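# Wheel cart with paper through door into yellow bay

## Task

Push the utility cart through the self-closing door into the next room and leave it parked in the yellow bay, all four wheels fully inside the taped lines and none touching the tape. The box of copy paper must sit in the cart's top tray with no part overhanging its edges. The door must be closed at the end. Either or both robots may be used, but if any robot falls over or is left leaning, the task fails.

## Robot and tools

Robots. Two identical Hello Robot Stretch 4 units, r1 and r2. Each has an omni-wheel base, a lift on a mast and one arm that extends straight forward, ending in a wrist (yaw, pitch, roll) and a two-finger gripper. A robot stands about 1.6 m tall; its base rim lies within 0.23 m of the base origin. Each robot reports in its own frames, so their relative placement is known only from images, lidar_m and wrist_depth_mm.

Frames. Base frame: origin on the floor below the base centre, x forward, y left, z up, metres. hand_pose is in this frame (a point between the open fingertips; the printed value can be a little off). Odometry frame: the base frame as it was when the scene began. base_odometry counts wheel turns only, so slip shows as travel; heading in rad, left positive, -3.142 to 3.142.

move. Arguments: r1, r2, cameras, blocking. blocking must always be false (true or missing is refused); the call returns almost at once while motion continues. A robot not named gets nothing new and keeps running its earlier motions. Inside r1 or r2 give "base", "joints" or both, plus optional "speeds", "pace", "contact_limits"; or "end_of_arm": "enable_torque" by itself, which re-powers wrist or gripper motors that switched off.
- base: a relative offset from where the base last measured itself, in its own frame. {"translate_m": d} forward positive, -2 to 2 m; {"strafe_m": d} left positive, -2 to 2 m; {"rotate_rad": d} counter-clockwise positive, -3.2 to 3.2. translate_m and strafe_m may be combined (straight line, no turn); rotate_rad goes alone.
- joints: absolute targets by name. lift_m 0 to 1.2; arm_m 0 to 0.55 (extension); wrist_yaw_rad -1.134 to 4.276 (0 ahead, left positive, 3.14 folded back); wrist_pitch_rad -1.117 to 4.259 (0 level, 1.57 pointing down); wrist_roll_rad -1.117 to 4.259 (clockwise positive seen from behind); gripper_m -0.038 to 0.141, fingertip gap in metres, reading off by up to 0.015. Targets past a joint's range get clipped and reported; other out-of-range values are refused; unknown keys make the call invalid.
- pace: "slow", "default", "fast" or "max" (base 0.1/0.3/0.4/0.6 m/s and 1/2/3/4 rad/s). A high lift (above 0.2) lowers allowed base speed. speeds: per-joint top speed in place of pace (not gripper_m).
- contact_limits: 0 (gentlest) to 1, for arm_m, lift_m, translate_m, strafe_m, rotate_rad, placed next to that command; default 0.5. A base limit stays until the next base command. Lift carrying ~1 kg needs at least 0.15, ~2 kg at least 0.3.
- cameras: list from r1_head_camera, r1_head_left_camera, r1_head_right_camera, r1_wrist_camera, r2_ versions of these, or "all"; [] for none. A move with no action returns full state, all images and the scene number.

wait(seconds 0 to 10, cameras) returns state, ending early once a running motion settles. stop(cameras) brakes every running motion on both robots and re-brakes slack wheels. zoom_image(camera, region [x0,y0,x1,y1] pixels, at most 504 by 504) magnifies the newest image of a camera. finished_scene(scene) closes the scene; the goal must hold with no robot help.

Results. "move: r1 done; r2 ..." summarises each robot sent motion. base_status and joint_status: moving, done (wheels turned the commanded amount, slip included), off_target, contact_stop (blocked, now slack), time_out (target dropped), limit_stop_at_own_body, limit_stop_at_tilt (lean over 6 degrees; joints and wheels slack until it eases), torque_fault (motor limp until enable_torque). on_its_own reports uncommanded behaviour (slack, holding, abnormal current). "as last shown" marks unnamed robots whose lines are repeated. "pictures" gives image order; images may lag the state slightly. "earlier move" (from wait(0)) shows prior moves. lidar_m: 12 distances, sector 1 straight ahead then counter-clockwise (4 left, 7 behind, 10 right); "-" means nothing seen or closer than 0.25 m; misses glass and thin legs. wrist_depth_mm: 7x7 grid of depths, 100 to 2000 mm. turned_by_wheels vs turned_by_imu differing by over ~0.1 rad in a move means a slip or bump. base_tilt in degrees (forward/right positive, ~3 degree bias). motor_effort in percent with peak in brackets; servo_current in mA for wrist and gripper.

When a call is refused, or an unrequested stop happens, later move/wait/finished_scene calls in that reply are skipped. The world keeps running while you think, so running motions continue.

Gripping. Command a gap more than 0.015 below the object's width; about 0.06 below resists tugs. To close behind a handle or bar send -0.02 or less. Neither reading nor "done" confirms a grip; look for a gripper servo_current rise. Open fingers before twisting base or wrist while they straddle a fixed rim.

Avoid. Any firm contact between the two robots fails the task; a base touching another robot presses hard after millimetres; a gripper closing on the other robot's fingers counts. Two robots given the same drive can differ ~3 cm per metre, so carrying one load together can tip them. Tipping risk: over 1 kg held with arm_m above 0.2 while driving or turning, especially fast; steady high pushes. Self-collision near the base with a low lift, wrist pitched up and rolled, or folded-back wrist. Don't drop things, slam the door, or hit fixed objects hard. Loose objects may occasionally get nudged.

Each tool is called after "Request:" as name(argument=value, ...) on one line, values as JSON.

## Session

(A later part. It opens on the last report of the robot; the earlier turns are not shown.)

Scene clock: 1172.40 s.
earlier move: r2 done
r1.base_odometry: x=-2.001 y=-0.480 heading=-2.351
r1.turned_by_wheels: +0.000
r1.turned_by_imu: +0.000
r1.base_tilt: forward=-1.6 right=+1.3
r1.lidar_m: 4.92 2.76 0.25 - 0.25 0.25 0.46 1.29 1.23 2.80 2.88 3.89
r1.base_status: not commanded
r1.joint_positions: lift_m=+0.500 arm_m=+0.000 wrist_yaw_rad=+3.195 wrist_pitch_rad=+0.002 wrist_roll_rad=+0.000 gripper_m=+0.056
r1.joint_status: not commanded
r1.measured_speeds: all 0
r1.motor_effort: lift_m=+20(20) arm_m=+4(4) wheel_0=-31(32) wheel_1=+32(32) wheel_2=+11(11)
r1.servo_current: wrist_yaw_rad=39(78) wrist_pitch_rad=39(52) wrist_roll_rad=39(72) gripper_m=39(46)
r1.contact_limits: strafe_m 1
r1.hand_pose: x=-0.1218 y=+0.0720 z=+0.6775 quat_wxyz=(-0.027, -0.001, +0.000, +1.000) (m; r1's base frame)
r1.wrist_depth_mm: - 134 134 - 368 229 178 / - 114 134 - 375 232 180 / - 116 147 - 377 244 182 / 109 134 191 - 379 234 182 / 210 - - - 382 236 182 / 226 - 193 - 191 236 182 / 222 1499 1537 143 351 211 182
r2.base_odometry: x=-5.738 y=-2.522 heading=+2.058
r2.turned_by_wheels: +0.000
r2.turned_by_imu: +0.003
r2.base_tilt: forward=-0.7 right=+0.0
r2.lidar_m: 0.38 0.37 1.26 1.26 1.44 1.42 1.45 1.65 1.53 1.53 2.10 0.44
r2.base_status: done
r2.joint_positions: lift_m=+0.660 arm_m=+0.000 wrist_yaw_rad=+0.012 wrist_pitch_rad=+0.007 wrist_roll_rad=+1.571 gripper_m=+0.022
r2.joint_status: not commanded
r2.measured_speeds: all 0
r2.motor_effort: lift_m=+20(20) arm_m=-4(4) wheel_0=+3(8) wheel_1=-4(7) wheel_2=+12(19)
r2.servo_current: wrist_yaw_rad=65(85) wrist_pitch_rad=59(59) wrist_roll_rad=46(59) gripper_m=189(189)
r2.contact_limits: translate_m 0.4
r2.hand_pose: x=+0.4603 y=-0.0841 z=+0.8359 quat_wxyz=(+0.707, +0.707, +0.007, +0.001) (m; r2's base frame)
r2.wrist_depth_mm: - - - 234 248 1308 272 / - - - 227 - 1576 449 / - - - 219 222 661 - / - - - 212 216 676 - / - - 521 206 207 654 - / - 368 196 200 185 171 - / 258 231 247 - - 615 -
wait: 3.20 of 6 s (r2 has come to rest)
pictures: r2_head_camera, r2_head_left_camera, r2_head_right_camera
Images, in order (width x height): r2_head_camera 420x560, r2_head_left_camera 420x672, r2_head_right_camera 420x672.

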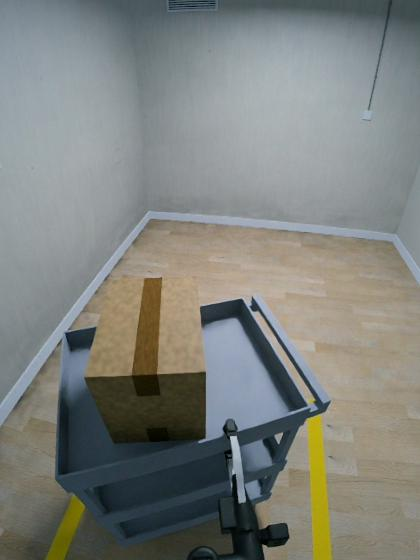

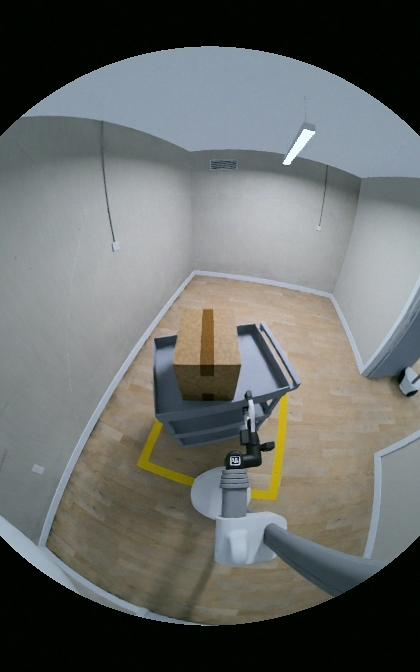

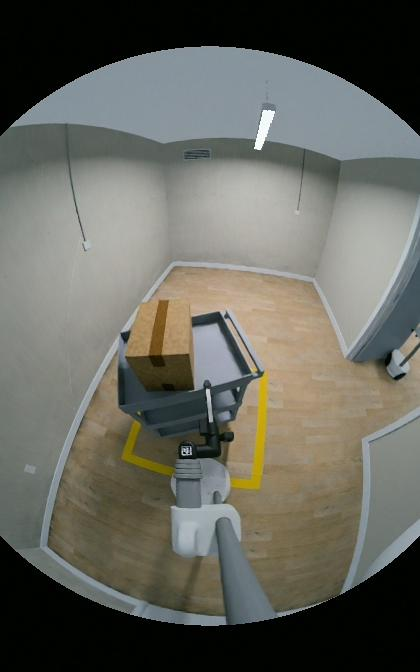

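Request:
move(r2={"joints":{"gripper_m":0.13}}, blocking=false)

Request:
wait(seconds=3)

Request:
move(r2={"base":{"translate_m":-0.5}}, blocking=false)

Request:
wait(seconds=4, cameras=["r2_head_camera","r2_head_left_camera"])

Request:
zoom_image(camera="r2_head_camera", region=[0, 250, 420, 560])

Scene clock: 1179.80 s.
move: r2 moving
r1: as last shown
r1.lidar_m: 4.90 2.79 0.25 - 0.25 0.25 0.48 1.31 1.27 2.78 2.90 3.90
r1.servo_current: wrist_yaw_rad=39(52) wrist_pitch_rad=39(46) wrist_roll_rad=39(65) gripper_m=39(46)
r1.contact_limits: strafe_m 1
r1.wrist_depth_mm: - 133 134 - 370 229 178 / - 114 134 - 373 232 180 / - 116 147 - 377 246 181 / 109 135 192 - 379 234 182 / 209 - - - 382 236 182 / 226 - 194 - 190 235 182 / 223 1499 1537 143 351 210 182
r2.base_odometry: x=-5.738 y=-2.522 heading=+2.058
r2.turned_by_wheels: +0.000
r2.turned_by_imu: +0.000
r2.base_tilt: forward=-0.7 right=+0.1
r2.lidar_m: 0.38 0.39 1.27 1.27 1.44 1.41 1.44 1.68 1.55 1.52 2.10 0.47
r2.base_status: not commanded
r2.joint_positions: lift_m=+0.660 arm_m=+0.000 wrist_yaw_rad=+0.012 wrist_pitch_rad=+0.007 wrist_roll_rad=+1.571 gripper_m=+0.040
r2.joint_status: gripper_m moving
r2.measured_speeds: translate_m=+0.000 strafe_m=+0.000 rotate_rad=-0.001 lift_m=+0.000 arm_m=+0.000 wrist_yaw_rad=+0.000 wrist_pitch_rad=+0.000 wrist_roll_rad=+0.000
r2.motor_effort: lift_m=+20(20) arm_m=-4(4) wheel_0=+3(3) wheel_1=-4(4) wheel_2=+10(12)
r2.servo_current: wrist_yaw_rad=65(85) wrist_pitch_rad=52(59) wrist_roll_rad=46(59) gripper_m=104(182)
r2.contact_limits: translate_m 0.4
r2.hand_pose: x=+0.4603 y=-0.0841 z=+0.8359 quat_wxyz=(+0.707, +0.707, +0.007, +0.001) (m; r2's base frame)
r2.wrist_depth_mm: - - - 242 254 272 271 / - - - 233 - 1576 445 / - - - 225 - 1537 - / - - - 217 222 676 - / - - - 211 213 661 - / - 375 195 204 185 172 - / 262 231 247 - - 627 -
pictures: none

Scene clock: 1181.30 s.
earlier move: r2 done
r1.base_odometry: x=-2.001 y=-0.480 heading=-2.351
r1.turned_by_wheels: +0.000
r1.turned_by_imu: +0.000
r1.base_tilt: forward=-1.6 right=+1.3
r1.lidar_m: 4.93 2.81 0.25 - 0.25 0.25 0.47 1.30 1.26 2.79 2.88 3.90
r1.base_status: not commanded
r1.joint_positions: lift_m=+0.500 arm_m=+0.000 wrist_yaw_rad=+3.195 wrist_pitch_rad=+0.002 wrist_roll_rad=+0.000 gripper_m=+0.056
r1.joint_status: not commanded
r1.measured_speeds: all 0
r1.motor_effort: lift_m=+20(20) arm_m=+4(4) wheel_0=-31(32) wheel_1=+32(32) wheel_2=+11(11)
r1.servo_current: wrist_yaw_rad=52(65) wrist_pitch_rad=46(46) wrist_roll_rad=39(65) gripper_m=39(52)
r1.contact_limits: strafe_m 1
r1.hand_pose: x=-0.1218 y=+0.0720 z=+0.6775 quat_wxyz=(-0.027, -0.001, +0.000, +1.000) (m; r1's base frame)
r1.wrist_depth_mm: - 133 134 - 370 229 178 / - 114 134 - 377 232 180 / - 116 147 - 379 245 181 / 109 135 191 - 379 235 182 / 210 - - - 382 235 182 / 225 - 193 - 190 235 182 / 224 1576 1576 143 355 211 182
r2.base_odometry: x=-5.738 y=-2.523 heading=+2.057
r2.turned_by_wheels: +0.000
r2.turned_by_imu: +0.000
r2.base_tilt: forward=-0.7 right=+0.0
r2.lidar_m: 0.39 0.39 1.27 1.27 1.44 1.44 1.46 1.67 1.50 1.53 2.08 0.47
r2.base_status: not commanded
r2.joint_positions: lift_m=+0.660 arm_m=+0.000 wrist_yaw_rad=+0.003 wrist_pitch_rad=+0.007 wrist_roll_rad=+1.571 gripper_m=+0.130
r2.joint_status: all done
r2.measured_speeds: all 0
r2.motor_effort: lift_m=+20(20) arm_m=-4(4) wheel_0=+4(4) wheel_1=-4(4) wheel_2=+6(12)
r2.servo_current: wrist_yaw_rad=52(85) wrist_pitch_rad=52(59) wrist_roll_rad=59(59) gripper_m=52(182)
r2.contact_limits: translate_m 0.4
r2.hand_pose: x=+0.4596 y=-0.0866 z=+0.8359 quat_wxyz=(+0.707, +0.707, +0.004, -0.002) (m; r2's base frame)
r2.wrist_depth_mm: - - - 268 274 276 278 / - - - 255 - 1618 421 / - - - 244 - 1618 480 / - - - 235 240 699 - / - - - 226 226 676 - / - 373 219 217 195 627 - / 273 259 279 - - 1863 -
wait: 1.50 of 3 s (r2 has come to rest)
pictures: none

Scene clock: 1181.80 s.
move: r2 moving
r1: as last shown
r1.lidar_m: 4.92 2.82 0.25 - 0.25 0.25 0.46 1.32 1.27 2.79 2.92 3.92
r1.servo_current: wrist_yaw_rad=52(59) wrist_pitch_rad=33(46) wrist_roll_rad=52(85) gripper_m=39(46)
r1.contact_limits: strafe_m 1
r1.wrist_depth_mm: - 133 134 - 368 230 178 / - 114 133 - 375 230 180 / - 116 147 - 377 246 181 / 109 135 191 - 379 232 182 / 209 - - - 379 236 182 / 226 - 194 - 191 235 181 / 223 1464 1537 143 353 211 182
r2.base_odometry: x=-5.724 y=-2.550 heading=+2.057
r2.turned_by_wheels: +0.000
r2.turned_by_imu: +0.000
r2.base_tilt: forward=-0.7 right=+0.0
r2.lidar_m: 0.42 0.41 1.27 1.28 1.43 1.39 1.40 1.62 1.52 1.51 2.11 0.52
r2.base_status: translate_m moving
r2.joint_positions: lift_m=+0.660 arm_m=+0.000 wrist_yaw_rad=+0.003 wrist_pitch_rad=+0.007 wrist_roll_rad=+1.571 gripper_m=+0.130
r2.joint_status: not commanded
r2.measured_speeds: translate_m=-0.123 strafe_m=+0.002 rotate_rad=+0.003 lift_m=+0.000 arm_m=+0.000 wrist_yaw_rad=+0.000 wrist_pitch_rad=+0.000 wrist_roll_rad=+0.000
r2.motor_effort: lift_m=+20(20) arm_m=-4(4) wheel_0=-5(10) wheel_1=-8(9) wheel_2=+11(13)
r2.servo_current: wrist_yaw_rad=65(65) wrist_pitch_rad=52(52) wrist_roll_rad=33(59) gripper_m=46(59)
r2.hand_pose: x=+0.4596 y=-0.0866 z=+0.8359 quat_wxyz=(+0.707, +0.707, +0.004, -0.002) (m; r2's base frame)
r2.wrist_depth_mm: - - - 300 309 307 1008 / - - - 286 - 1537 439 / - - - 274 - 1618 508 / - - - 263 - 715 - / - - - 253 257 691 - / - 359 324 243 195 627 - / 271 272 271 - - 654 -
pictures: none

Scene clock: 1184.47 s.
earlier move: r2 done
r1.base_odometry: x=-2.001 y=-0.480 heading=-2.351
r1.turned_by_wheels: +0.000
r1.turned_by_imu: +0.000
r1.base_tilt: forward=-1.6 right=+1.2
r1.lidar_m: 4.93 2.81 0.25 - 0.25 0.25 0.49 1.32 1.25 2.78 2.87 3.90
r1.base_status: not commanded
r1.joint_positions: lift_m=+0.500 arm_m=+0.000 wrist_yaw_rad=+3.195 wrist_pitch_rad=+0.002 wrist_roll_rad=+0.000 gripper_m=+0.056
r1.joint_status: not commanded
r1.measured_speeds: all 0
r1.motor_effort: lift_m=+20(20) arm_m=+4(4) wheel_0=-31(32) wheel_1=+32(33) wheel_2=+11(11)
r1.servo_current: wrist_yaw_rad=52(78) wrist_pitch_rad=39(52) wrist_roll_rad=59(85) gripper_m=39(52)
r1.contact_limits: strafe_m 1
r1.hand_pose: x=-0.1218 y=+0.0720 z=+0.6775 quat_wxyz=(-0.027, -0.001, +0.000, +1.000) (m; r1's base frame)
r1.wrist_depth_mm: - 133 133 - 366 229 178 / - 114 134 - 373 231 180 / - 116 147 - 377 247 182 / 109 135 191 - 379 236 182 / 210 - - - 382 234 182 / 225 - 193 - 191 235 182 / 223 1499 1499 143 353 210 182
r2.base_odometry: x=-5.505 y=-2.964 heading=+2.057
r2.turned_by_wheels: +0.000
r2.turned_by_imu: +0.000
r2.base_tilt: forward=-0.6 right=+0.1
r2.lidar_m: 0.87 0.88 1.40 1.38 1.18 0.93 0.94 1.09 1.43 1.43 1.61 1.05
r2.base_status: done
r2.joint_positions: lift_m=+0.660 arm_m=+0.000 wrist_yaw_rad=+0.003 wrist_pitch_rad=+0.007 wrist_roll_rad=+1.571 gripper_m=+0.130
r2.joint_status: not commanded
r2.measured_speeds: all 0
r2.motor_effort: lift_m=+20(20) arm_m=-4(4) wheel_0=-2(12) wheel_1=-4(9) wheel_2=+3(14)
r2.servo_current: wrist_yaw_rad=59(65) wrist_pitch_rad=46(59) wrist_roll_rad=46(65) gripper_m=52(65)
r2.hand_pose: x=+0.4595 y=-0.0866 z=+0.8359 quat_wxyz=(+0.707, +0.707, +0.004, -0.002) (m; r2's base frame)
r2.wrist_depth_mm: - - - - - 1661 1182 / - - - - - 1576 1160 / - - - - - 1464 1078 / - - - - - 1118 - / - - 732 732 - 1138 - / - - 217 676 213 691 - / - - 732 - 1042 - -
wait: 2.67 of 4 s (r2 has come to rest)
pictures: r2_head_camera, r2_head_left_camera
Images, in order (width x height): r2_head_camera 420x560, r2_head_left_camera 420x672.

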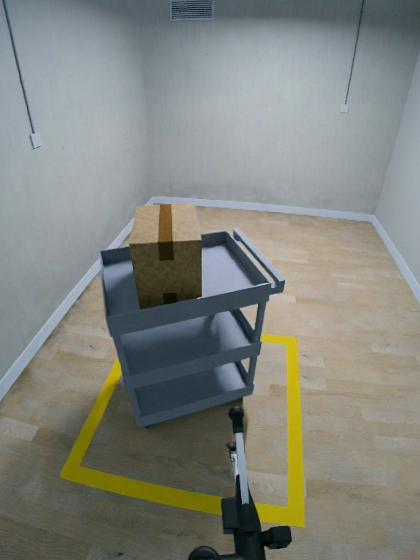

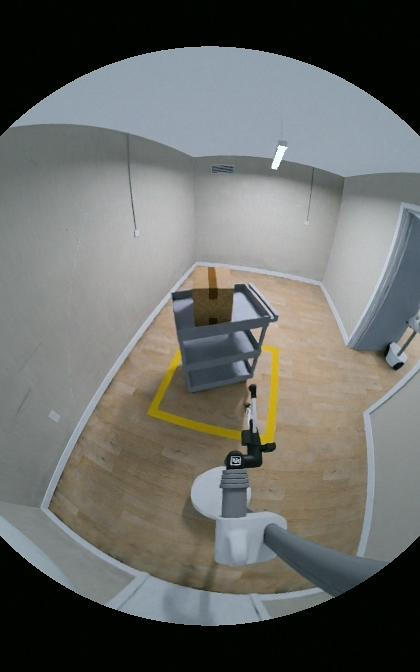

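Scaled by 1.200 from the camera's 420x560 image, which has a finer 1200x1600 frame.

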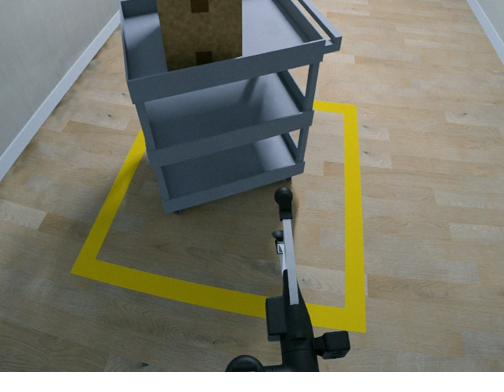

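Request:
move(r2={"base":{"translate_m":0.47,"strafe_m":-0.05},"contact_limits":{"translate_m":0.2},"pace":"slow"}, blocking=false)

Request:
wait(seconds=7, cameras=["r2_wrist_camera","r2_head_camera"])

Request:
move(r2={"joints":{"gripper_m":0.02}}, blocking=false)

Request:
wait(seconds=4)

Request:
move(r2={"base":{"translate_m":-0.22},"contact_limits":{"translate_m":0.4},"pace":"slow"}, blocking=false)

Request:
wait(seconds=5, cameras=["r2_head_camera"])

Request:
move(r2={"joints":{"gripper_m":0.13}}, blocking=false)

Request:
wait(seconds=3)

Request:
move(r2={"base":{"translate_m":-0.4}}, blocking=false)

Request:
wait(seconds=4, cameras=["r2_head_camera","r2_head_left_camera"])

Request:
zoom_image(camera="r2_head_camera", region=[0, 250, 420, 560])

Scene clock: 1201.53 s.
move: r2 moving
r1: as last shown
r1.base_tilt: forward=-1.6 right=+1.3
r1.lidar_m: 4.93 2.80 0.25 - 0.25 0.25 0.44 1.30 1.24 2.78 2.89 3.90
r1.motor_effort: lift_m=+20(20) arm_m=+4(4) wheel_0=-32(32) wheel_1=+33(33) wheel_2=+11(11)
r1.servo_current: wrist_yaw_rad=33(59) wrist_pitch_rad=39(46) wrist_roll_rad=46(72) gripper_m=39(46)
r1.contact_limits: strafe_m 1
r1.wrist_depth_mm: - 134 134 - 368 229 178 / - 114 133 - 373 231 180 / - 116 147 - 377 244 181 / 109 135 191 - 377 233 182 / 210 - - - 379 236 182 / 216 - 193 - 191 235 183 / 222 1499 1537 143 351 211 182
r2.base_odometry: x=-5.509 y=-2.953 heading=+2.057
r2.turned_by_wheels: +0.000
r2.turned_by_imu: +0.001
r2.base_tilt: forward=-0.7 right=+0.0
r2.lidar_m: 0.85 0.88 1.36 1.36 1.20 0.95 0.96 1.10 1.43 1.41 1.63 1.02
r2.base_status: translate_m moving; strafe_m moving
r2.joint_positions: lift_m=+0.660 arm_m=+0.000 wrist_yaw_rad=+0.003 wrist_pitch_rad=+0.007 wrist_roll_rad=+1.571 gripper_m=+0.130
r2.joint_status: not commanded
r2.measured_speeds: translate_m=+0.049 strafe_m=-0.005 rotate_rad=+0.003 lift_m=+0.000 arm_m=+0.000 wrist_yaw_rad=+0.000 wrist_pitch_rad=+0.000 wrist_roll_rad=+0.000
r2.motor_effort: lift_m=+20(20) arm_m=-4(4) wheel_0=+6(11) wheel_1=+5(6) wheel_2=-9(11)
r2.servo_current: wrist_yaw_rad=46(65) wrist_pitch_rad=52(52) wrist_roll_rad=52(52) gripper_m=46(59)
r2.contact_limits: translate_m 0.2
r2.hand_pose: x=+0.4595 y=-0.0866 z=+0.8359 quat_wxyz=(+0.707, +0.707, +0.004, -0.002) (m; r2's base frame)
r2.wrist_depth_mm: - - - - - 1618 1138 / - - - - - 1661 1138 / - - - - - 1430 1160 / - - - - - 1138 - / - - 750 732 - 1118 - / - - 218 668 213 661 - / - - 723 - 1042 - -
pictures: none

Scene clock: 1207.03 s.
earlier move: r2 done
r1.base_odometry: x=-2.001 y=-0.480 heading=-2.351
r1.turned_by_wheels: +0.000
r1.turned_by_imu: +0.000
r1.base_tilt: forward=-1.6 right=+1.3
r1.lidar_m: 4.91 2.80 0.25 - 0.25 0.25 0.47 1.33 1.25 2.79 2.89 3.90
r1.base_status: not commanded
r1.joint_positions: lift_m=+0.500 arm_m=+0.000 wrist_yaw_rad=+3.195 wrist_pitch_rad=+0.002 wrist_roll_rad=+0.000 gripper_m=+0.056
r1.joint_status: not commanded
r1.measured_speeds: all 0
r1.motor_effort: lift_m=+20(20) arm_m=+4(4) wheel_0=-31(32) wheel_1=+32(33) wheel_2=+11(11)
r1.servo_current: wrist_yaw_rad=46(72) wrist_pitch_rad=46(52) wrist_roll_rad=52(72) gripper_m=39(52)
r1.contact_limits: strafe_m 1
r1.hand_pose: x=-0.1218 y=+0.0720 z=+0.6775 quat_wxyz=(-0.027, -0.001, +0.000, +1.000) (m; r1's base frame)
r1.wrist_depth_mm: - 133 133 - 368 230 178 / - 114 133 - 375 231 180 / - 116 147 - 375 245 181 / 109 135 192 - 377 235 182 / 209 - - - 382 235 182 / 226 - 194 - 191 235 182 / 223 1537 1537 143 355 211 182
r2.base_odometry: x=-5.680 y=-2.526 heading=+2.057
r2.turned_by_wheels: +0.000
r2.turned_by_imu: +0.001
r2.base_tilt: forward=-0.7 right=+0.1
r2.lidar_m: 0.42 0.44 1.32 1.31 1.49 1.41 1.43 1.64 1.49 1.47 2.05 0.54
r2.base_status: done
r2.joint_positions: lift_m=+0.660 arm_m=+0.000 wrist_yaw_rad=+0.003 wrist_pitch_rad=+0.007 wrist_roll_rad=+1.571 gripper_m=+0.130
r2.joint_status: not commanded
r2.measured_speeds: all 0
r2.motor_effort: lift_m=+20(20) arm_m=-4(4) wheel_0=+3(11) wheel_1=+5(7) wheel_2=-5(11)
r2.servo_current: wrist_yaw_rad=46(65) wrist_pitch_rad=46(59) wrist_roll_rad=46(59) gripper_m=52(59)
r2.contact_limits: translate_m 0.2
r2.hand_pose: x=+0.4595 y=-0.0866 z=+0.8359 quat_wxyz=(+0.707, +0.707, +0.004, -0.002) (m; r2's base frame)
r2.wrist_depth_mm: - - - - - 1618 1118 / - - - 303 - 1430 1078 / - - - 291 - 1537 452 / - - - 278 - 715 - / - - - 267 272 723 - / - - 259 257 195 668 - / - 375 410 - - 1921 -
wait: 5.50 of 7 s (r2 has come to rest)
pictures: r2_head_camera, r2_wrist_camera
Images, in order (width x height): r2_head_camera 420x560, r2_wrist_camera 616x392.

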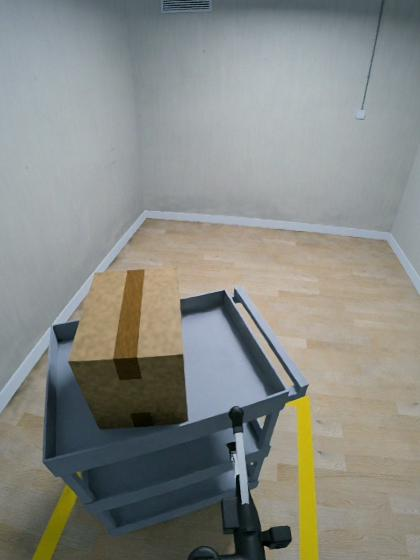

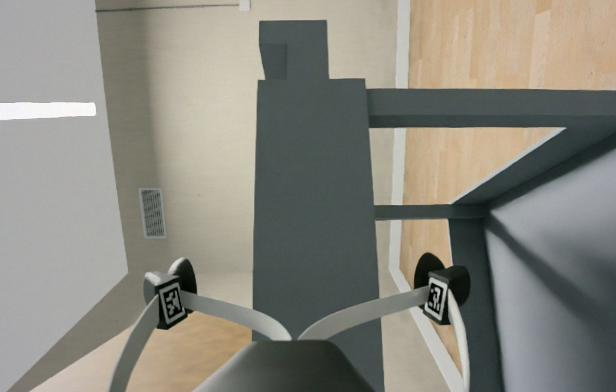

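Scene clock: 1207.53 s.
move: r2 moving
r1: as last shown
r1.lidar_m: 4.93 2.82 0.25 - 0.25 0.25 0.45 1.31 1.24 2.79 2.90 3.90
r1.motor_effort: lift_m=+20(20) arm_m=+4(4) wheel_0=-31(32) wheel_1=+32(32) wheel_2=+11(11)
r1.servo_current: wrist_yaw_rad=65(65) wrist_pitch_rad=39(46) wrist_roll_rad=39(65) gripper_m=39(52)
r1.contact_limits: strafe_m 1
r1.wrist_depth_mm: - 134 133 - 368 229 178 / - 114 133 - 373 230 180 / - 116 147 - 375 245 181 / 109 135 191 - 379 234 182 / 209 - - - 382 235 182 / 226 - 194 - 191 236 182 / 223 1499 1499 143 353 211 182
r2.base_odometry: x=-5.680 y=-2.526 heading=+2.057
r2.turned_by_wheels: +0.000
r2.turned_by_imu: +0.000
r2.base_tilt: forward=-0.7 right=+0.1
r2.lidar_m: 0.42 0.42 1.33 1.32 1.50 1.39 1.41 1.65 1.48 1.46 2.08 0.56
r2.base_status: not commanded
r2.joint_positions: lift_m=+0.660 arm_m=+0.000 wrist_yaw_rad=+0.003 wrist_pitch_rad=+0.007 wrist_roll_rad=+1.571 gripper_m=+0.117
r2.joint_status: gripper_m moving
r2.measured_speeds: all 0
r2.motor_effort: lift_m=+20(20) arm_m=-4(4) wheel_0=+4(4) wheel_1=+5(5) wheel_2=-5(5)
r2.servo_current: wrist_yaw_rad=46(59) wrist_pitch_rad=46(52) wrist_roll_rad=46(59) gripper_m=130(130)
r2.contact_limits: translate_m 0.2
r2.hand_pose: x=+0.4595 y=-0.0866 z=+0.8359 quat_wxyz=(+0.707, +0.707, +0.004, -0.002) (m; r2's base frame)
r2.wrist_depth_mm: - - - - - 1618 1138 / - - - 304 - 1430 1078 / - - - 291 - 1537 449 / - - - 279 - 723 - / - - - 268 271 715 - / - - 199 257 194 - - / - 373 404 - - - -
pictures: none

Scene clock: 1209.03 s.
earlier move: r2 done
r1.base_odometry: x=-2.001 y=-0.480 heading=-2.351
r1.turned_by_wheels: +0.000
r1.turned_by_imu: +0.000
r1.base_tilt: forward=-1.6 right=+1.3
r1.lidar_m: 4.94 2.79 0.25 - 0.25 0.25 0.47 1.33 1.26 2.79 2.88 3.87
r1.base_status: not commanded
r1.joint_positions: lift_m=+0.500 arm_m=+0.000 wrist_yaw_rad=+3.195 wrist_pitch_rad=+0.002 wrist_roll_rad=+0.000 gripper_m=+0.056
r1.joint_status: not commanded
r1.measured_speeds: all 0
r1.motor_effort: lift_m=+20(20) arm_m=+4(4) wheel_0=-31(32) wheel_1=+32(32) wheel_2=+11(11)
r1.servo_current: wrist_yaw_rad=39(65) wrist_pitch_rad=39(52) wrist_roll_rad=46(65) gripper_m=39(52)
r1.contact_limits: strafe_m 1
r1.hand_pose: x=-0.1218 y=+0.0720 z=+0.6775 quat_wxyz=(-0.027, -0.001, +0.000, +1.000) (m; r1's base frame)
r1.wrist_depth_mm: - 134 134 - 368 231 178 / - 114 134 - 373 232 180 / - 116 147 - 377 245 180 / 109 135 191 - 377 235 182 / 210 - - - 382 235 182 / 226 - 193 - 191 235 183 / 224 1537 1537 143 353 211 182
r2.base_odometry: x=-5.680 y=-2.526 heading=+2.057
r2.turned_by_wheels: +0.000
r2.turned_by_imu: +0.000
r2.base_tilt: forward=-0.7 right=+0.1
r2.lidar_m: 0.44 0.44 1.34 1.31 1.51 1.42 1.41 1.64 1.50 1.48 2.08 0.53
r2.base_status: not commanded
r2.joint_positions: lift_m=+0.660 arm_m=+0.000 wrist_yaw_rad=+0.003 wrist_pitch_rad=+0.007 wrist_roll_rad=+1.571 gripper_m=+0.020
r2.joint_status: all done
r2.measured_speeds: all 0
r2.motor_effort: lift_m=+20(20) arm_m=-4(4) wheel_0=+4(4) wheel_1=+5(5) wheel_2=-5(5)
r2.servo_current: wrist_yaw_rad=46(59) wrist_pitch_rad=52(59) wrist_roll_rad=46(59) gripper_m=59(150)
r2.contact_limits: translate_m 0.2
r2.hand_pose: x=+0.4595 y=-0.0866 z=+0.8359 quat_wxyz=(+0.707, +0.707, +0.004, -0.002) (m; r2's base frame)
r2.wrist_depth_mm: - - - - - 1576 1118 / - - - 303 - 1430 1060 / - - - 290 - 1537 449 / - - - 279 - 723 - / - - - 267 - 723 - / - - 195 208 185 691 - / - 349 375 - - 621 -
wait: 1.50 of 4 s (r2 has come to rest)
pictures: none

Scene clock: 1209.53 s.
move: r2 moving
r1: as last shown
r1.lidar_m: 4.94 2.78 0.25 - 0.25 0.25 0.50 1.29 1.27 2.79 2.88 3.91
r1.motor_effort: lift_m=+20(20) arm_m=+4(4) wheel_0=-32(32) wheel_1=+32(32) wheel_2=+11(11)
r1.servo_current: wrist_yaw_rad=46(59) wrist_pitch_rad=39(52) wrist_roll_rad=33(65) gripper_m=39(46)
r1.contact_limits: strafe_m 1
r1.wrist_depth_mm: - 134 134 - 368 229 178 / - 114 134 - 373 231 180 / - 116 147 - 379 245 181 / 109 135 191 - 379 235 181 / 210 - - - 384 235 182 / 225 - 193 - 191 235 182 / 223 1499 1499 143 355 211 182
r2.base_odometry: x=-5.675 y=-2.537 heading=+2.057
r2.turned_by_wheels: +0.000
r2.turned_by_imu: +0.000
r2.base_tilt: forward=-0.7 right=+0.1
r2.lidar_m: 0.44 0.44 1.34 1.30 1.52 1.41 1.41 1.65 1.47 1.47 2.07 0.55
r2.base_status: translate_m moving
r2.joint_positions: lift_m=+0.660 arm_m=+0.000 wrist_yaw_rad=+0.003 wrist_pitch_rad=+0.007 wrist_roll_rad=+1.571 gripper_m=+0.020
r2.joint_status: not commanded
r2.measured_speeds: translate_m=-0.048 strafe_m=+0.000 rotate_rad=+0.000 lift_m=+0.000 arm_m=+0.000 wrist_yaw_rad=+0.000 wrist_pitch_rad=+0.000 wrist_roll_rad=+0.000
r2.motor_effort: lift_m=+20(20) arm_m=-4(4) wheel_0=-3(7) wheel_1=-6(6) wheel_2=+9(10)
r2.servo_current: wrist_yaw_rad=46(52) wrist_pitch_rad=39(52) wrist_roll_rad=39(59) gripper_m=52(59)
r2.contact_limits: translate_m 0.4
r2.hand_pose: x=+0.4595 y=-0.0866 z=+0.8359 quat_wxyz=(+0.707, +0.707, +0.004, -0.002) (m; r2's base frame)
r2.wrist_depth_mm: - - - 329 - 1661 1118 / - - - 315 - 1430 1098 / - - - 301 338 1464 424 / - - - 289 - 723 - / - - - 277 - 715 - / - - 196 208 185 691 - / - 343 375 - - - -
pictures: none

Scene clock: 1212.53 s.
earlier move: r2 done
r1.base_odometry: x=-2.001 y=-0.480 heading=-2.351
r1.turned_by_wheels: +0.000
r1.turned_by_imu: +0.000
r1.base_tilt: forward=-1.6 right=+1.3
r1.lidar_m: 4.94 2.78 0.25 - 0.25 0.25 0.47 1.31 1.25 2.79 2.89 3.92
r1.base_status: not commanded
r1.joint_positions: lift_m=+0.500 arm_m=+0.000 wrist_yaw_rad=+3.195 wrist_pitch_rad=+0.002 wrist_roll_rad=+0.000 gripper_m=+0.056
r1.joint_status: not commanded
r1.measured_speeds: all 0
r1.motor_effort: lift_m=+20(20) arm_m=+4(4) wheel_0=-32(32) wheel_1=+32(33) wheel_2=+11(11)
r1.servo_current: wrist_yaw_rad=46(72) wrist_pitch_rad=39(52) wrist_roll_rad=39(65) gripper_m=39(46)
r1.contact_limits: strafe_m 1
r1.hand_pose: x=-0.1218 y=+0.0720 z=+0.6775 quat_wxyz=(-0.027, -0.001, +0.000, +1.000) (m; r1's base frame)
r1.wrist_depth_mm: - 134 133 - 366 229 178 / - 114 134 - 375 232 180 / - 116 147 - 377 246 181 / 109 135 191 - 379 235 181 / 210 - - - 382 235 182 / 225 - 194 - 191 235 182 / 224 1499 1537 143 353 211 182
r2.base_odometry: x=-5.577 y=-2.720 heading=+2.057
r2.turned_by_wheels: +0.000
r2.turned_by_imu: +0.000
r2.base_tilt: forward=-0.6 right=+0.1
r2.lidar_m: 0.65 0.65 1.35 1.36 1.48 1.17 1.20 1.39 1.44 1.43 2.20 0.78
r2.base_status: done
r2.joint_positions: lift_m=+0.660 arm_m=+0.000 wrist_yaw_rad=+0.003 wrist_pitch_rad=+0.007 wrist_roll_rad=+1.571 gripper_m=+0.020
r2.joint_status: not commanded
r2.measured_speeds: all 0
r2.motor_effort: lift_m=+20(20) arm_m=-4(4) wheel_0=-3(9) wheel_1=-4(8) wheel_2=+6(10)
r2.servo_current: wrist_yaw_rad=46(65) wrist_pitch_rad=46(59) wrist_roll_rad=39(65) gripper_m=65(65)
r2.contact_limits: translate_m 0.4
r2.hand_pose: x=+0.4595 y=-0.0866 z=+0.8359 quat_wxyz=(+0.707, +0.707, +0.004, -0.002) (m; r2's base frame)
r2.wrist_depth_mm: - - - - - 1661 1118 / - - - - - 1661 1138 / - - - 517 - 525 521 / - - - 496 - 723 496 / - - - 477 - 854 477 / - - 195 195 186 - 459 / - 488 488 - - - 445
wait: 3.00 of 5 s (r2 has come to rest)
pictures: r2_head_camera
Images, in order (width x height): r2_head_camera 420x560.

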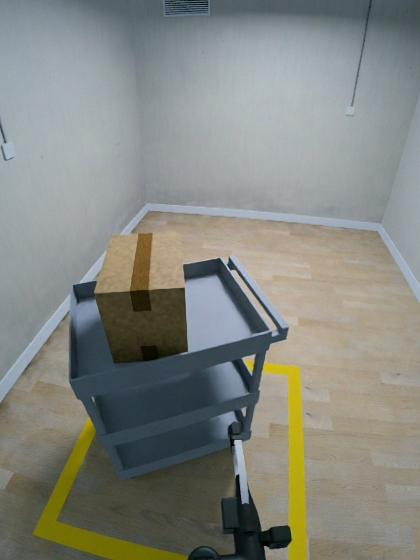

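Scene clock: 1213.03 s.
move: r2 moving
r1: as last shown
r1.lidar_m: 4.92 2.80 0.25 - 0.25 0.25 0.49 1.30 1.25 2.79 2.87 3.93
r1.motor_effort: lift_m=+20(20) arm_m=+4(4) wheel_0=-31(32) wheel_1=+32(32) wheel_2=+11(11)
r1.servo_current: wrist_yaw_rad=46(59) wrist_pitch_rad=46(46) wrist_roll_rad=59(65) gripper_m=39(46)
r1.contact_limits: strafe_m 1
r1.wrist_depth_mm: - 134 134 - 370 229 178 / - 114 133 - 375 232 181 / - 116 147 - 377 246 181 / 109 135 191 - 382 234 182 / 210 - - - 384 235 183 / 224 - 194 - 191 236 183 / 222 1499 1537 143 355 211 182
r2.base_odometry: x=-5.577 y=-2.720 heading=+2.057
r2.turned_by_wheels: +0.000
r2.turned_by_imu: +0.000
r2.base_tilt: forward=-0.7 right=+0.1
r2.lidar_m: 0.63 0.64 1.38 1.37 1.49 1.19 1.21 1.41 1.43 1.43 2.18 0.78
r2.base_status: not commanded
r2.joint_positions: lift_m=+0.660 arm_m=+0.000 wrist_yaw_rad=+0.003 wrist_pitch_rad=+0.007 wrist_roll_rad=+1.571 gripper_m=+0.040
r2.joint_status: gripper_m moving
r2.measured_speeds: all 0
r2.motor_effort: lift_m=+20(20) arm_m=-4(4) wheel_0=-3(3) wheel_1=-4(5) wheel_2=+6(6)
r2.servo_current: wrist_yaw_rad=46(52) wrist_pitch_rad=46(59) wrist_roll_rad=46(59) gripper_m=98(98)
r2.contact_limits: translate_m 0.4
r2.hand_pose: x=+0.4595 y=-0.0866 z=+0.8359 quat_wxyz=(+0.707, +0.707, +0.004, -0.002) (m; r2's base frame)
r2.wrist_depth_mm: - - - - - 1618 1138 / - - - - - 1618 1138 / - - - 525 - 535 525 / - - - 492 - 723 496 / - - - 480 - 842 477 / - - 195 449 188 - 459 / - - 488 - - - 442
pictures: none

Scene clock: 1214.53 s.
earlier move: r2 done
r1.base_odometry: x=-2.001 y=-0.480 heading=-2.351
r1.turned_by_wheels: +0.000
r1.turned_by_imu: +0.000
r1.base_tilt: forward=-1.6 right=+1.3
r1.lidar_m: 4.92 2.82 0.25 - 0.25 0.25 0.47 1.31 1.25 2.78 2.90 3.92
r1.base_status: not commanded
r1.joint_positions: lift_m=+0.500 arm_m=+0.000 wrist_yaw_rad=+3.195 wrist_pitch_rad=+0.002 wrist_roll_rad=+0.000 gripper_m=+0.056
r1.joint_status: not commanded
r1.measured_speeds: all 0
r1.motor_effort: lift_m=+20(20) arm_m=+4(4) wheel_0=-32(32) wheel_1=+32(32) wheel_2=+11(11)
r1.servo_current: wrist_yaw_rad=39(65) wrist_pitch_rad=46(46) wrist_roll_rad=46(72) gripper_m=39(46)
r1.contact_limits: strafe_m 1
r1.hand_pose: x=-0.1218 y=+0.0720 z=+0.6775 quat_wxyz=(-0.027, -0.001, +0.000, +1.000) (m; r1's base frame)
r1.wrist_depth_mm: - 134 133 - 368 229 178 / - 114 133 - 377 231 180 / - 116 147 - 375 245 181 / 109 135 191 - 379 234 182 / 210 - - - 384 236 183 / 226 - 193 - 191 235 182 / 222 1499 1537 143 351 211 182
r2.base_odometry: x=-5.577 y=-2.720 heading=+2.057
r2.turned_by_wheels: +0.000
r2.turned_by_imu: +0.000
r2.base_tilt: forward=-0.7 right=+0.1
r2.lidar_m: 0.65 0.61 1.36 1.35 1.49 1.17 1.20 1.41 1.43 1.42 2.20 0.76
r2.base_status: not commanded
r2.joint_positions: lift_m=+0.660 arm_m=+0.000 wrist_yaw_rad=+0.003 wrist_pitch_rad=+0.007 wrist_roll_rad=+1.571 gripper_m=+0.130
r2.joint_status: all done
r2.measured_speeds: all 0
r2.motor_effort: lift_m=+20(20) arm_m=-4(4) wheel_0=-3(3) wheel_1=-4(5) wheel_2=+6(6)
r2.servo_current: wrist_yaw_rad=52(59) wrist_pitch_rad=52(59) wrist_roll_rad=39(59) gripper_m=52(117)
r2.contact_limits: translate_m 0.4
r2.hand_pose: x=+0.4595 y=-0.0866 z=+0.8359 quat_wxyz=(+0.707, +0.707, +0.004, -0.002) (m; r2's base frame)
r2.wrist_depth_mm: - - - - - 1618 1118 / - - - - - 1708 1160 / - - - 521 - 530 525 / - - - 496 - 715 496 / - - - 477 - 484 473 / - - 488 462 213 - 459 / - - 488 - - - 442
wait: 1.50 of 3 s (r2 has come to rest)
pictures: none

Scene clock: 1215.03 s.
move: r2 moving
r1: as last shown
r1.lidar_m: 4.92 2.79 0.25 - 0.25 0.25 0.50 1.31 1.26 2.79 2.87 3.88
r1.motor_effort: lift_m=+20(20) arm_m=+4(4) wheel_0=-31(32) wheel_1=+32(33) wheel_2=+11(11)
r1.servo_current: wrist_yaw_rad=46(65) wrist_pitch_rad=46(46) wrist_roll_rad=46(59) gripper_m=39(46)
r1.contact_limits: strafe_m 1
r1.wrist_depth_mm: - 134 133 - 368 229 178 / - 114 133 - 375 232 180 / - 116 147 - 375 246 181 / 109 135 191 - 382 235 182 / 211 - - - 382 235 182 / 225 - 194 - 191 235 182 / 224 1537 1499 143 355 210 182
r2.base_odometry: x=-5.563 y=-2.748 heading=+2.057
r2.turned_by_wheels: +0.000
r2.turned_by_imu: +0.000
r2.base_tilt: forward=-0.7 right=+0.0
r2.lidar_m: 0.69 0.66 1.37 1.37 1.44 1.18 1.19 1.39 1.44 1.42 2.22 0.80
r2.base_status: translate_m moving
r2.joint_positions: lift_m=+0.660 arm_m=+0.000 wrist_yaw_rad=+0.003 wrist_pitch_rad=+0.007 wrist_roll_rad=+1.571 gripper_m=+0.130
r2.joint_status: not commanded
r2.measured_speeds: translate_m=-0.120 strafe_m=+0.001 rotate_rad=-0.001 lift_m=+0.000 arm_m=+0.000 wrist_yaw_rad=+0.000 wrist_pitch_rad=+0.000 wrist_roll_rad=+0.000
r2.motor_effort: lift_m=+20(20) arm_m=-4(4) wheel_0=-11(11) wheel_1=-7(8) wheel_2=+11(12)
r2.servo_current: wrist_yaw_rad=52(59) wrist_pitch_rad=46(52) wrist_roll_rad=39(46) gripper_m=52(59)
r2.hand_pose: x=+0.4595 y=-0.0866 z=+0.8359 quat_wxyz=(+0.707, +0.707, +0.004, -0.002) (m; r2's base frame)
r2.wrist_depth_mm: - - - - - 1618 1138 / - - - - - 1661 1160 / - - - 549 - 554 1025 / - - - 525 - 525 521 / - - - 504 - 508 504 / - - 521 484 219 473 484 / - - 517 - - - 469
pictures: none

Scene clock: 1217.37 s.
earlier move: r2 done
r1.base_odometry: x=-2.001 y=-0.480 heading=-2.351
r1.turned_by_wheels: +0.000
r1.turned_by_imu: +0.000
r1.base_tilt: forward=-1.6 right=+1.3
r1.lidar_m: 4.94 2.79 0.25 - 0.25 0.25 0.48 1.32 1.27 2.79 2.89 3.91
r1.base_status: not commanded
r1.joint_positions: lift_m=+0.500 arm_m=+0.000 wrist_yaw_rad=+3.195 wrist_pitch_rad=+0.002 wrist_roll_rad=+0.000 gripper_m=+0.056
r1.joint_status: not commanded
r1.measured_speeds: all 0
r1.motor_effort: lift_m=+20(20) arm_m=+4(4) wheel_0=-32(32) wheel_1=+32(33) wheel_2=+11(11)
r1.servo_current: wrist_yaw_rad=59(72) wrist_pitch_rad=39(52) wrist_roll_rad=59(65) gripper_m=39(46)
r1.contact_limits: strafe_m 1
r1.hand_pose: x=-0.1218 y=+0.0720 z=+0.6775 quat_wxyz=(-0.027, -0.001, +0.000, +1.000) (m; r1's base frame)
r1.wrist_depth_mm: - 134 133 - 368 229 178 / - 114 134 - 373 232 180 / - 116 147 - 377 246 181 / 109 135 191 - 379 234 182 / 209 - - - 382 235 182 / 225 - 193 - 191 235 183 / 224 1537 1537 143 351 210 182
r2.base_odometry: x=-5.391 y=-3.074 heading=+2.057
r2.turned_by_wheels: +0.000
r2.turned_by_imu: +0.000
r2.base_tilt: forward=-0.7 right=+0.0
r2.lidar_m: 1.02 1.03 1.46 1.46 1.03 0.79 0.81 0.92 1.34 1.35 1.52 2.52
r2.base_status: done
r2.joint_positions: lift_m=+0.660 arm_m=+0.000 wrist_yaw_rad=+0.003 wrist_pitch_rad=+0.007 wrist_roll_rad=+1.571 gripper_m=+0.130
r2.joint_status: not commanded
r2.measured_speeds: all 0
r2.motor_effort: lift_m=+20(20) arm_m=-4(4) wheel_0=-3(11) wheel_1=-4(9) wheel_2=+2(14)
r2.servo_current: wrist_yaw_rad=52(59) wrist_pitch_rad=52(59) wrist_roll_rad=46(59) gripper_m=46(59)
r2.hand_pose: x=+0.4595 y=-0.0866 z=+0.8359 quat_wxyz=(+0.707, +0.707, +0.004, -0.002) (m; r2's base frame)
r2.wrist_depth_mm: - - - - - 1618 1138 / - - - - - 1661 1138 / - - - - - 1661 1078 / - - - - - 1336 - / - - - 891 - 1281 - / - - 217 891 195 1182 - / - - 866 - - - -
wait: 2.33 of 4 s (r2 has come to rest)
pictures: r2_head_camera, r2_head_left_camera
Images, in order (width x height): r2_head_camera 420x560, r2_head_left_camera 420x672.

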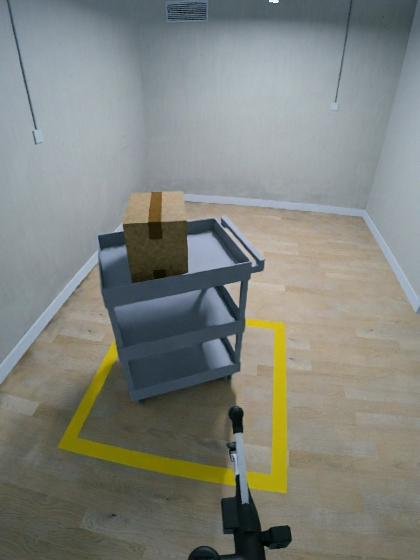

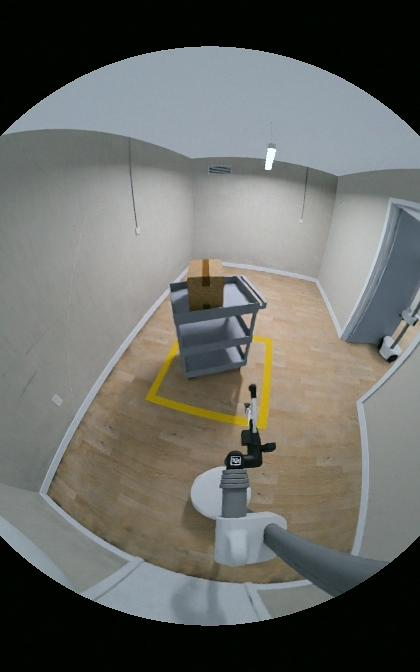

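Scaled by 1.200 from the camera's 420x560 image, which has a finer 1200x1600 frame.

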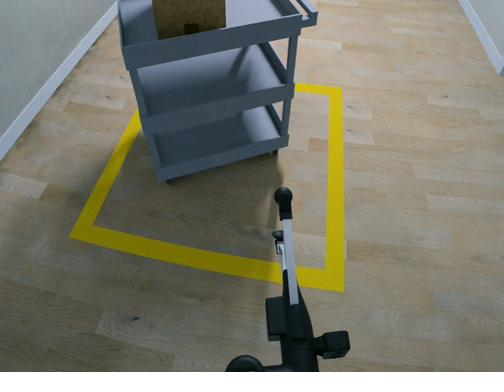

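Request:
move(r2={"base":{"translate_m":0.69},"contact_limits":{"translate_m":0.2},"pace":"slow"}, blocking=false)

Request:
wait(seconds=9, cameras=["r2_wrist_camera"])

Request:
move(r2={"joints":{"gripper_m":0.02}}, blocking=false)

Request:
wait(seconds=4)

Request:
move(r2={"base":{"translate_m":-0.22},"contact_limits":{"translate_m":0.4},"pace":"slow"}, blocking=false)

Request:
wait(seconds=5, cameras=["r2_head_camera","r2_wrist_camera"])

Scene clock: 1225.00 s.
move: r2 moving
r1: as last shown
r1.lidar_m: 4.93 2.78 0.25 - 0.25 0.25 0.48 1.31 1.25 2.79 2.88 3.90
r1.motor_effort: lift_m=+20(20) arm_m=+4(4) wheel_0=-31(32) wheel_1=+33(33) wheel_2=+11(11)
r1.servo_current: wrist_yaw_rad=39(59) wrist_pitch_rad=39(46) wrist_roll_rad=39(65) gripper_m=46(46)
r1.contact_limits: strafe_m 1
r1.wrist_depth_mm: - 134 133 - 368 230 178 / - 114 133 - 375 232 180 / - 116 147 - 379 246 181 / 109 135 191 - 382 234 182 / 210 - - - 382 235 183 / 226 - 193 - 191 235 182 / 224 1537 1537 143 355 211 182
r2.base_odometry: x=-5.396 y=-3.063 heading=+2.057
r2.turned_by_wheels: +0.000
r2.turned_by_imu: +0.001
r2.base_tilt: forward=-0.7 right=+0.1
r2.lidar_m: 1.03 1.03 1.48 1.46 1.03 0.82 0.81 0.94 1.35 1.34 1.53 2.54
r2.base_status: translate_m moving
r2.joint_positions: lift_m=+0.660 arm_m=+0.000 wrist_yaw_rad=+0.003 wrist_pitch_rad=+0.007 wrist_roll_rad=+1.571 gripper_m=+0.130
r2.joint_status: not commanded
r2.measured_speeds: translate_m=+0.048 strafe_m=+0.000 rotate_rad=-0.001 lift_m=+0.000 arm_m=+0.000 wrist_yaw_rad=+0.000 wrist_pitch_rad=+0.000 wrist_roll_rad=+0.000
r2.motor_effort: lift_m=+20(20) arm_m=-4(4) wheel_0=+9(9) wheel_1=+5(6) wheel_2=-9(9)
r2.servo_current: wrist_yaw_rad=52(52) wrist_pitch_rad=52(59) wrist_roll_rad=52(59) gripper_m=59(59)
r2.contact_limits: translate_m 0.2
r2.hand_pose: x=+0.4595 y=-0.0866 z=+0.8359 quat_wxyz=(+0.707, +0.707, +0.004, -0.002) (m; r2's base frame)
r2.wrist_depth_mm: - - - - - 1618 1118 / - - - - - 1661 1160 / - - - - - 1661 1118 / - - - - - 1308 - / - - - 878 - 1281 - / - - 217 866 195 1182 - / - - 866 - - - -
pictures: none

Scene clock: 1232.70 s.
earlier move: r2 done
r1.base_odometry: x=-2.001 y=-0.480 heading=-2.351
r1.turned_by_wheels: +0.000
r1.turned_by_imu: +0.000
r1.base_tilt: forward=-1.6 right=+1.3
r1.lidar_m: 4.93 2.79 0.25 - 0.25 0.25 0.48 1.29 1.25 2.80 2.88 3.89
r1.base_status: not commanded
r1.joint_positions: lift_m=+0.500 arm_m=+0.000 wrist_yaw_rad=+3.195 wrist_pitch_rad=+0.002 wrist_roll_rad=+0.000 gripper_m=+0.056
r1.joint_status: not commanded
r1.measured_speeds: all 0
r1.motor_effort: lift_m=+20(20) arm_m=+4(4) wheel_0=-31(32) wheel_1=+32(33) wheel_2=+11(11)
r1.servo_current: wrist_yaw_rad=39(72) wrist_pitch_rad=46(52) wrist_roll_rad=39(72) gripper_m=33(52)
r1.contact_limits: strafe_m 1
r1.hand_pose: x=-0.1218 y=+0.0720 z=+0.6775 quat_wxyz=(-0.027, -0.001, +0.000, +1.000) (m; r1's base frame)
r1.wrist_depth_mm: - 133 133 - 366 229 178 / - 114 133 - 375 232 180 / - 116 147 - 375 246 181 / 109 135 192 - 379 235 182 / 210 - - - 382 236 182 / 226 - 193 - 190 236 182 / 223 1499 1537 143 353 210 182
r2.base_odometry: x=-5.713 y=-2.464 heading=+2.057
r2.turned_by_wheels: +0.000
r2.turned_by_imu: +0.002
r2.base_tilt: forward=-0.7 right=+0.1
r2.lidar_m: 0.37 0.36 0.41 1.31 1.48 1.45 1.50 1.72 1.50 1.47 2.02 0.44
r2.base_status: done
r2.joint_positions: lift_m=+0.660 arm_m=+0.000 wrist_yaw_rad=+0.003 wrist_pitch_rad=+0.007 wrist_roll_rad=+1.571 gripper_m=+0.130
r2.joint_status: not commanded
r2.measured_speeds: all 0
r2.motor_effort: lift_m=+20(20) arm_m=-4(4) wheel_0=+5(10) wheel_1=+5(8) wheel_2=-5(11)
r2.servo_current: wrist_yaw_rad=52(65) wrist_pitch_rad=46(59) wrist_roll_rad=46(59) gripper_m=46(59)
r2.contact_limits: translate_m 0.2
r2.hand_pose: x=+0.4595 y=-0.0866 z=+0.8359 quat_wxyz=(+0.707, +0.707, +0.004, -0.002) (m; r2's base frame)
r2.wrist_depth_mm: - - - 237 - 1618 1118 / - - - 228 237 238 238 / - - - 217 222 1618 1160 / - - - 210 209 1576 - / - - - 202 205 647 - / - - 196 194 191 585 - / - 382 382 - - 1808 -
wait: 7.70 of 9 s (r2 has come to rest)
pictures: r2_wrist_camera
Images, in order (width x height): r2_wrist_camera 616x392.

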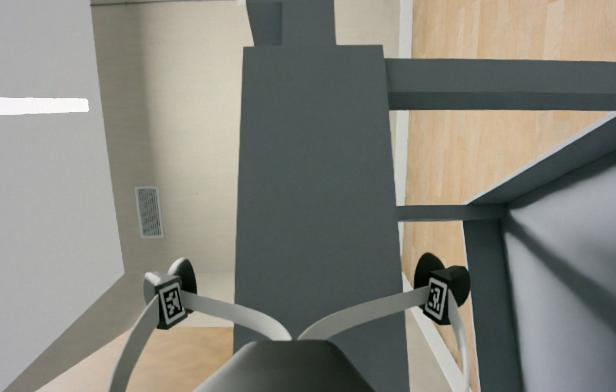

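Scene clock: 1233.20 s.
move: r2 moving
r1: as last shown
r1.lidar_m: 4.91 2.80 0.25 - 0.25 0.25 0.49 1.30 1.24 2.78 2.90 3.87
r1.motor_effort: lift_m=+20(20) arm_m=+4(4) wheel_0=-31(32) wheel_1=+32(32) wheel_2=+11(11)
r1.servo_current: wrist_yaw_rad=52(59) wrist_pitch_rad=39(52) wrist_roll_rad=52(59) gripper_m=39(52)
r1.contact_limits: strafe_m 1
r1.wrist_depth_mm: - 134 134 - 370 229 178 / - 114 133 - 373 231 180 / - 116 147 - 377 246 182 / 109 135 191 - 379 234 182 / 209 - - - 382 234 182 / 225 - 193 - 191 235 182 / 223 1499 1537 143 351 211 183
r2.base_odometry: x=-5.713 y=-2.464 heading=+2.057
r2.turned_by_wheels: +0.000
r2.turned_by_imu: +0.000
r2.base_tilt: forward=-0.6 right=+0.0
r2.lidar_m: 0.37 0.34 0.43 1.31 1.48 1.48 1.51 1.74 1.49 1.48 2.06 0.44
r2.base_status: not commanded
r2.joint_positions: lift_m=+0.660 arm_m=+0.000 wrist_yaw_rad=+0.003 wrist_pitch_rad=+0.007 wrist_roll_rad=+1.571 gripper_m=+0.117
r2.joint_status: gripper_m moving
r2.measured_speeds: all 0
r2.motor_effort: lift_m=+20(20) arm_m=-4(4) wheel_0=+6(6) wheel_1=+5(5) wheel_2=-6(6)
r2.servo_current: wrist_yaw_rad=52(59) wrist_pitch_rad=46(52) wrist_roll_rad=52(59) gripper_m=91(98)
r2.contact_limits: translate_m 0.2
r2.hand_pose: x=+0.4595 y=-0.0866 z=+0.8359 quat_wxyz=(+0.707, +0.707, +0.004, -0.002) (m; r2's base frame)
r2.wrist_depth_mm: - - - 238 - 1661 1138 / - - - 228 237 237 238 / - - - 219 223 1661 1160 / - - - 208 210 1576 - / - - - 201 204 647 - / - - 195 194 191 615 - / - 382 387 - - 609 -
pictures: none

Scene clock: 1234.70 s.
earlier move: r2 done
r1.base_odometry: x=-2.001 y=-0.480 heading=-2.351
r1.turned_by_wheels: +0.000
r1.turned_by_imu: +0.000
r1.base_tilt: forward=-1.6 right=+1.3
r1.lidar_m: 4.94 2.81 0.25 - 0.25 0.25 0.50 1.31 1.22 2.78 2.90 3.90
r1.base_status: not commanded
r1.joint_positions: lift_m=+0.500 arm_m=+0.000 wrist_yaw_rad=+3.195 wrist_pitch_rad=+0.002 wrist_roll_rad=+0.000 gripper_m=+0.056
r1.joint_status: not commanded
r1.measured_speeds: all 0
r1.motor_effort: lift_m=+20(20) arm_m=+4(4) wheel_0=-31(32) wheel_1=+32(32) wheel_2=+11(11)
r1.servo_current: wrist_yaw_rad=59(65) wrist_pitch_rad=39(52) wrist_roll_rad=52(72) gripper_m=39(52)
r1.contact_limits: strafe_m 1
r1.hand_pose: x=-0.1218 y=+0.0720 z=+0.6775 quat_wxyz=(-0.027, -0.001, +0.000, +1.000) (m; r1's base frame)
r1.wrist_depth_mm: - 133 133 - 370 229 178 / - 114 133 - 377 231 180 / - 116 147 - 375 246 181 / 109 135 191 - 379 234 182 / 210 - - - 379 234 183 / 225 - 194 - 191 236 182 / 224 1537 1464 143 353 211 182
r2.base_odometry: x=-5.713 y=-2.464 heading=+2.057
r2.turned_by_wheels: +0.000
r2.turned_by_imu: +0.000
r2.base_tilt: forward=-0.6 right=+0.0
r2.lidar_m: 0.37 0.35 0.41 1.30 1.49 1.44 1.49 1.72 1.50 1.49 2.03 0.44
r2.base_status: not commanded
r2.joint_positions: lift_m=+0.660 arm_m=+0.000 wrist_yaw_rad=+0.003 wrist_pitch_rad=+0.007 wrist_roll_rad=+1.571 gripper_m=+0.021
r2.joint_status: all done
r2.measured_speeds: all 0
r2.motor_effort: lift_m=+20(20) arm_m=-4(4) wheel_0=+5(6) wheel_1=+5(6) wheel_2=-3(6)
r2.servo_current: wrist_yaw_rad=46(59) wrist_pitch_rad=52(59) wrist_roll_rad=39(59) gripper_m=156(364)
r2.contact_limits: translate_m 0.2
r2.hand_pose: x=+0.4595 y=-0.0866 z=+0.8359 quat_wxyz=(+0.707, +0.707, +0.004, -0.002) (m; r2's base frame)
r2.wrist_depth_mm: - - - 218 - 1430 1098 / - - 213 211 220 224 235 / - - 205 203 - 1576 455 / - - 197 195 199 621 - / - - 189 188 192 647 - / - - 182 181 181 175 - / - 351 353 - - 603 -
wait: 1.50 of 4 s (r2 has come to rest)
pictures: none

Scene clock: 1235.20 s.
move: r2 moving
r1: as last shown
r1.lidar_m: 4.93 2.78 0.25 - 0.25 0.25 0.49 1.32 1.27 2.79 2.88 3.89
r1.servo_current: wrist_yaw_rad=52(59) wrist_pitch_rad=39(46) wrist_roll_rad=65(65) gripper_m=39(52)
r1.contact_limits: strafe_m 1
r1.wrist_depth_mm: - 134 133 - 368 229 179 / - 114 134 - 375 233 180 / - 116 147 - 377 247 181 / 109 135 191 - 379 234 182 / 209 - - - 379 235 183 / 225 - 193 - 191 235 183 / 224 1464 1537 143 353 211 182
r2.base_odometry: x=-5.707 y=-2.474 heading=+2.058
r2.turned_by_wheels: +0.000
r2.turned_by_imu: +0.000
r2.base_tilt: forward=-0.6 right=+0.1
r2.lidar_m: 0.35 0.37 0.43 1.33 1.48 1.48 1.49 1.72 1.51 1.48 2.05 0.44
r2.base_status: translate_m moving
r2.joint_positions: lift_m=+0.660 arm_m=+0.000 wrist_yaw_rad=+0.003 wrist_pitch_rad=+0.008 wrist_roll_rad=+1.571 gripper_m=+0.021
r2.joint_status: not commanded
r2.measured_speeds: translate_m=-0.049 strafe_m=+0.000 rotate_rad=+0.000 lift_m=+0.000 arm_m=+0.000 wrist_yaw_rad=+0.000 wrist_pitch_rad=+0.000 wrist_roll_rad=+0.000
r2.motor_effort: lift_m=+20(20) arm_m=-4(4) wheel_0=-5(6) wheel_1=-8(8) wheel_2=+13(15)
r2.servo_current: wrist_yaw_rad=52(52) wrist_pitch_rad=52(52) wrist_roll_rad=46(46) gripper_m=156(163)
r2.contact_limits: translate_m 0.4
r2.hand_pose: x=+0.4596 y=-0.0865 z=+0.8358 quat_wxyz=(+0.707, +0.707, +0.004, -0.002) (m; r2's base frame)
r2.wrist_depth_mm: - - - 216 - 1430 1078 / - - 211 208 220 224 235 / - - 203 201 - 1618 462 / - - 196 194 198 634 - / - - 189 187 191 634 - / - - 182 182 181 174 - / - 349 347 - - 609 -
pictures: none

Scene clock: 1238.20 s.
earlier move: r2 done
r1.base_odometry: x=-2.001 y=-0.480 heading=-2.351
r1.turned_by_wheels: +0.000
r1.turned_by_imu: +0.000
r1.base_tilt: forward=-1.6 right=+1.3
r1.lidar_m: 4.94 2.81 0.25 - 0.25 0.25 0.48 1.31 1.25 2.79 2.87 3.89
r1.base_status: not commanded
r1.joint_positions: lift_m=+0.500 arm_m=+0.000 wrist_yaw_rad=+3.195 wrist_pitch_rad=+0.002 wrist_roll_rad=+0.000 gripper_m=+0.056
r1.joint_status: not commanded
r1.measured_speeds: all 0
r1.motor_effort: lift_m=+20(20) arm_m=+4(4) wheel_0=-31(33) wheel_1=+32(33) wheel_2=+11(11)
r1.servo_current: wrist_yaw_rad=52(72) wrist_pitch_rad=39(52) wrist_roll_rad=39(65) gripper_m=39(52)
r1.contact_limits: strafe_m 1
r1.hand_pose: x=-0.1218 y=+0.0720 z=+0.6775 quat_wxyz=(-0.027, -0.001, +0.000, +1.000) (m; r1's base frame)
r1.wrist_depth_mm: - 133 133 - 370 229 178 / - 114 133 - 373 230 180 / - 116 147 - 377 244 181 / 109 135 192 - 379 233 182 / 210 - - - 382 234 182 / 226 - 194 - 191 236 183 / 223 1537 1537 143 353 211 183
r2.base_odometry: x=-5.610 y=-2.658 heading=+2.058
r2.turned_by_wheels: +0.001
r2.turned_by_imu: +0.002
r2.base_tilt: forward=-0.7 right=+0.1
r2.lidar_m: 0.35 0.34 0.39 1.34 1.54 1.26 1.27 1.50 1.44 1.44 2.17 0.45
r2.base_status: done
r2.joint_positions: lift_m=+0.660 arm_m=+0.000 wrist_yaw_rad=+0.009 wrist_pitch_rad=+0.008 wrist_roll_rad=+1.571 gripper_m=+0.021
r2.joint_status: not commanded
r2.measured_speeds: all 0
r2.motor_effort: lift_m=+20(20) arm_m=-4(4) wheel_0=+3(8) wheel_1=-4(8) wheel_2=+10(16)
r2.servo_current: wrist_yaw_rad=59(72) wrist_pitch_rad=52(59) wrist_roll_rad=39(59) gripper_m=150(163)
r2.contact_limits: translate_m 0.4
r2.hand_pose: x=+0.4601 y=-0.0849 z=+0.8358 quat_wxyz=(+0.707, +0.707, +0.006, +0.000) (m; r2's base frame)
r2.wrist_depth_mm: - - - 235 - 1499 1078 / - - - 221 230 234 237 / - - 214 210 - 1576 1118 / - - 204 200 640 1537 445 / - - 194 191 193 647 - / - - 182 182 181 173 - / - 392 394 - - 609 -
wait: 3.00 of 5 s (r2 has come to rest)
pictures: r2_head_camera, r2_wrist_camera
Images, in order (width x height): r2_head_camera 420x560, r2_wrist_camera 616x392.

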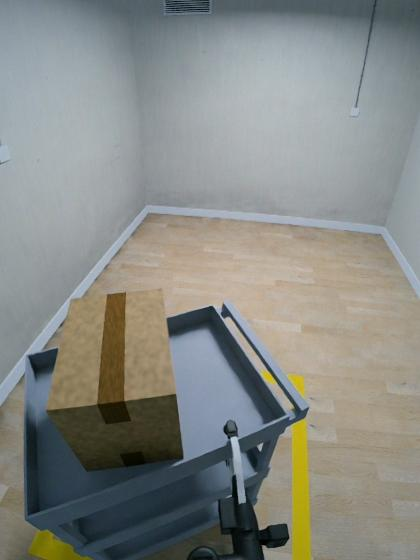

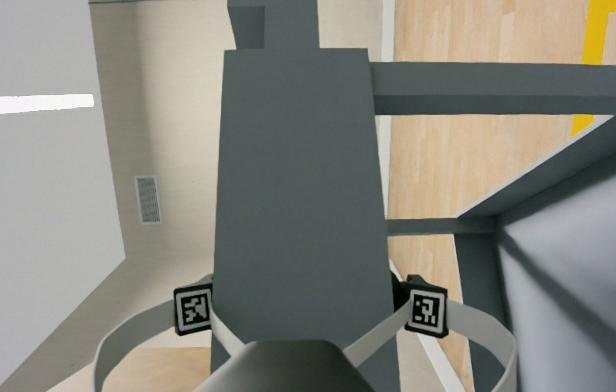

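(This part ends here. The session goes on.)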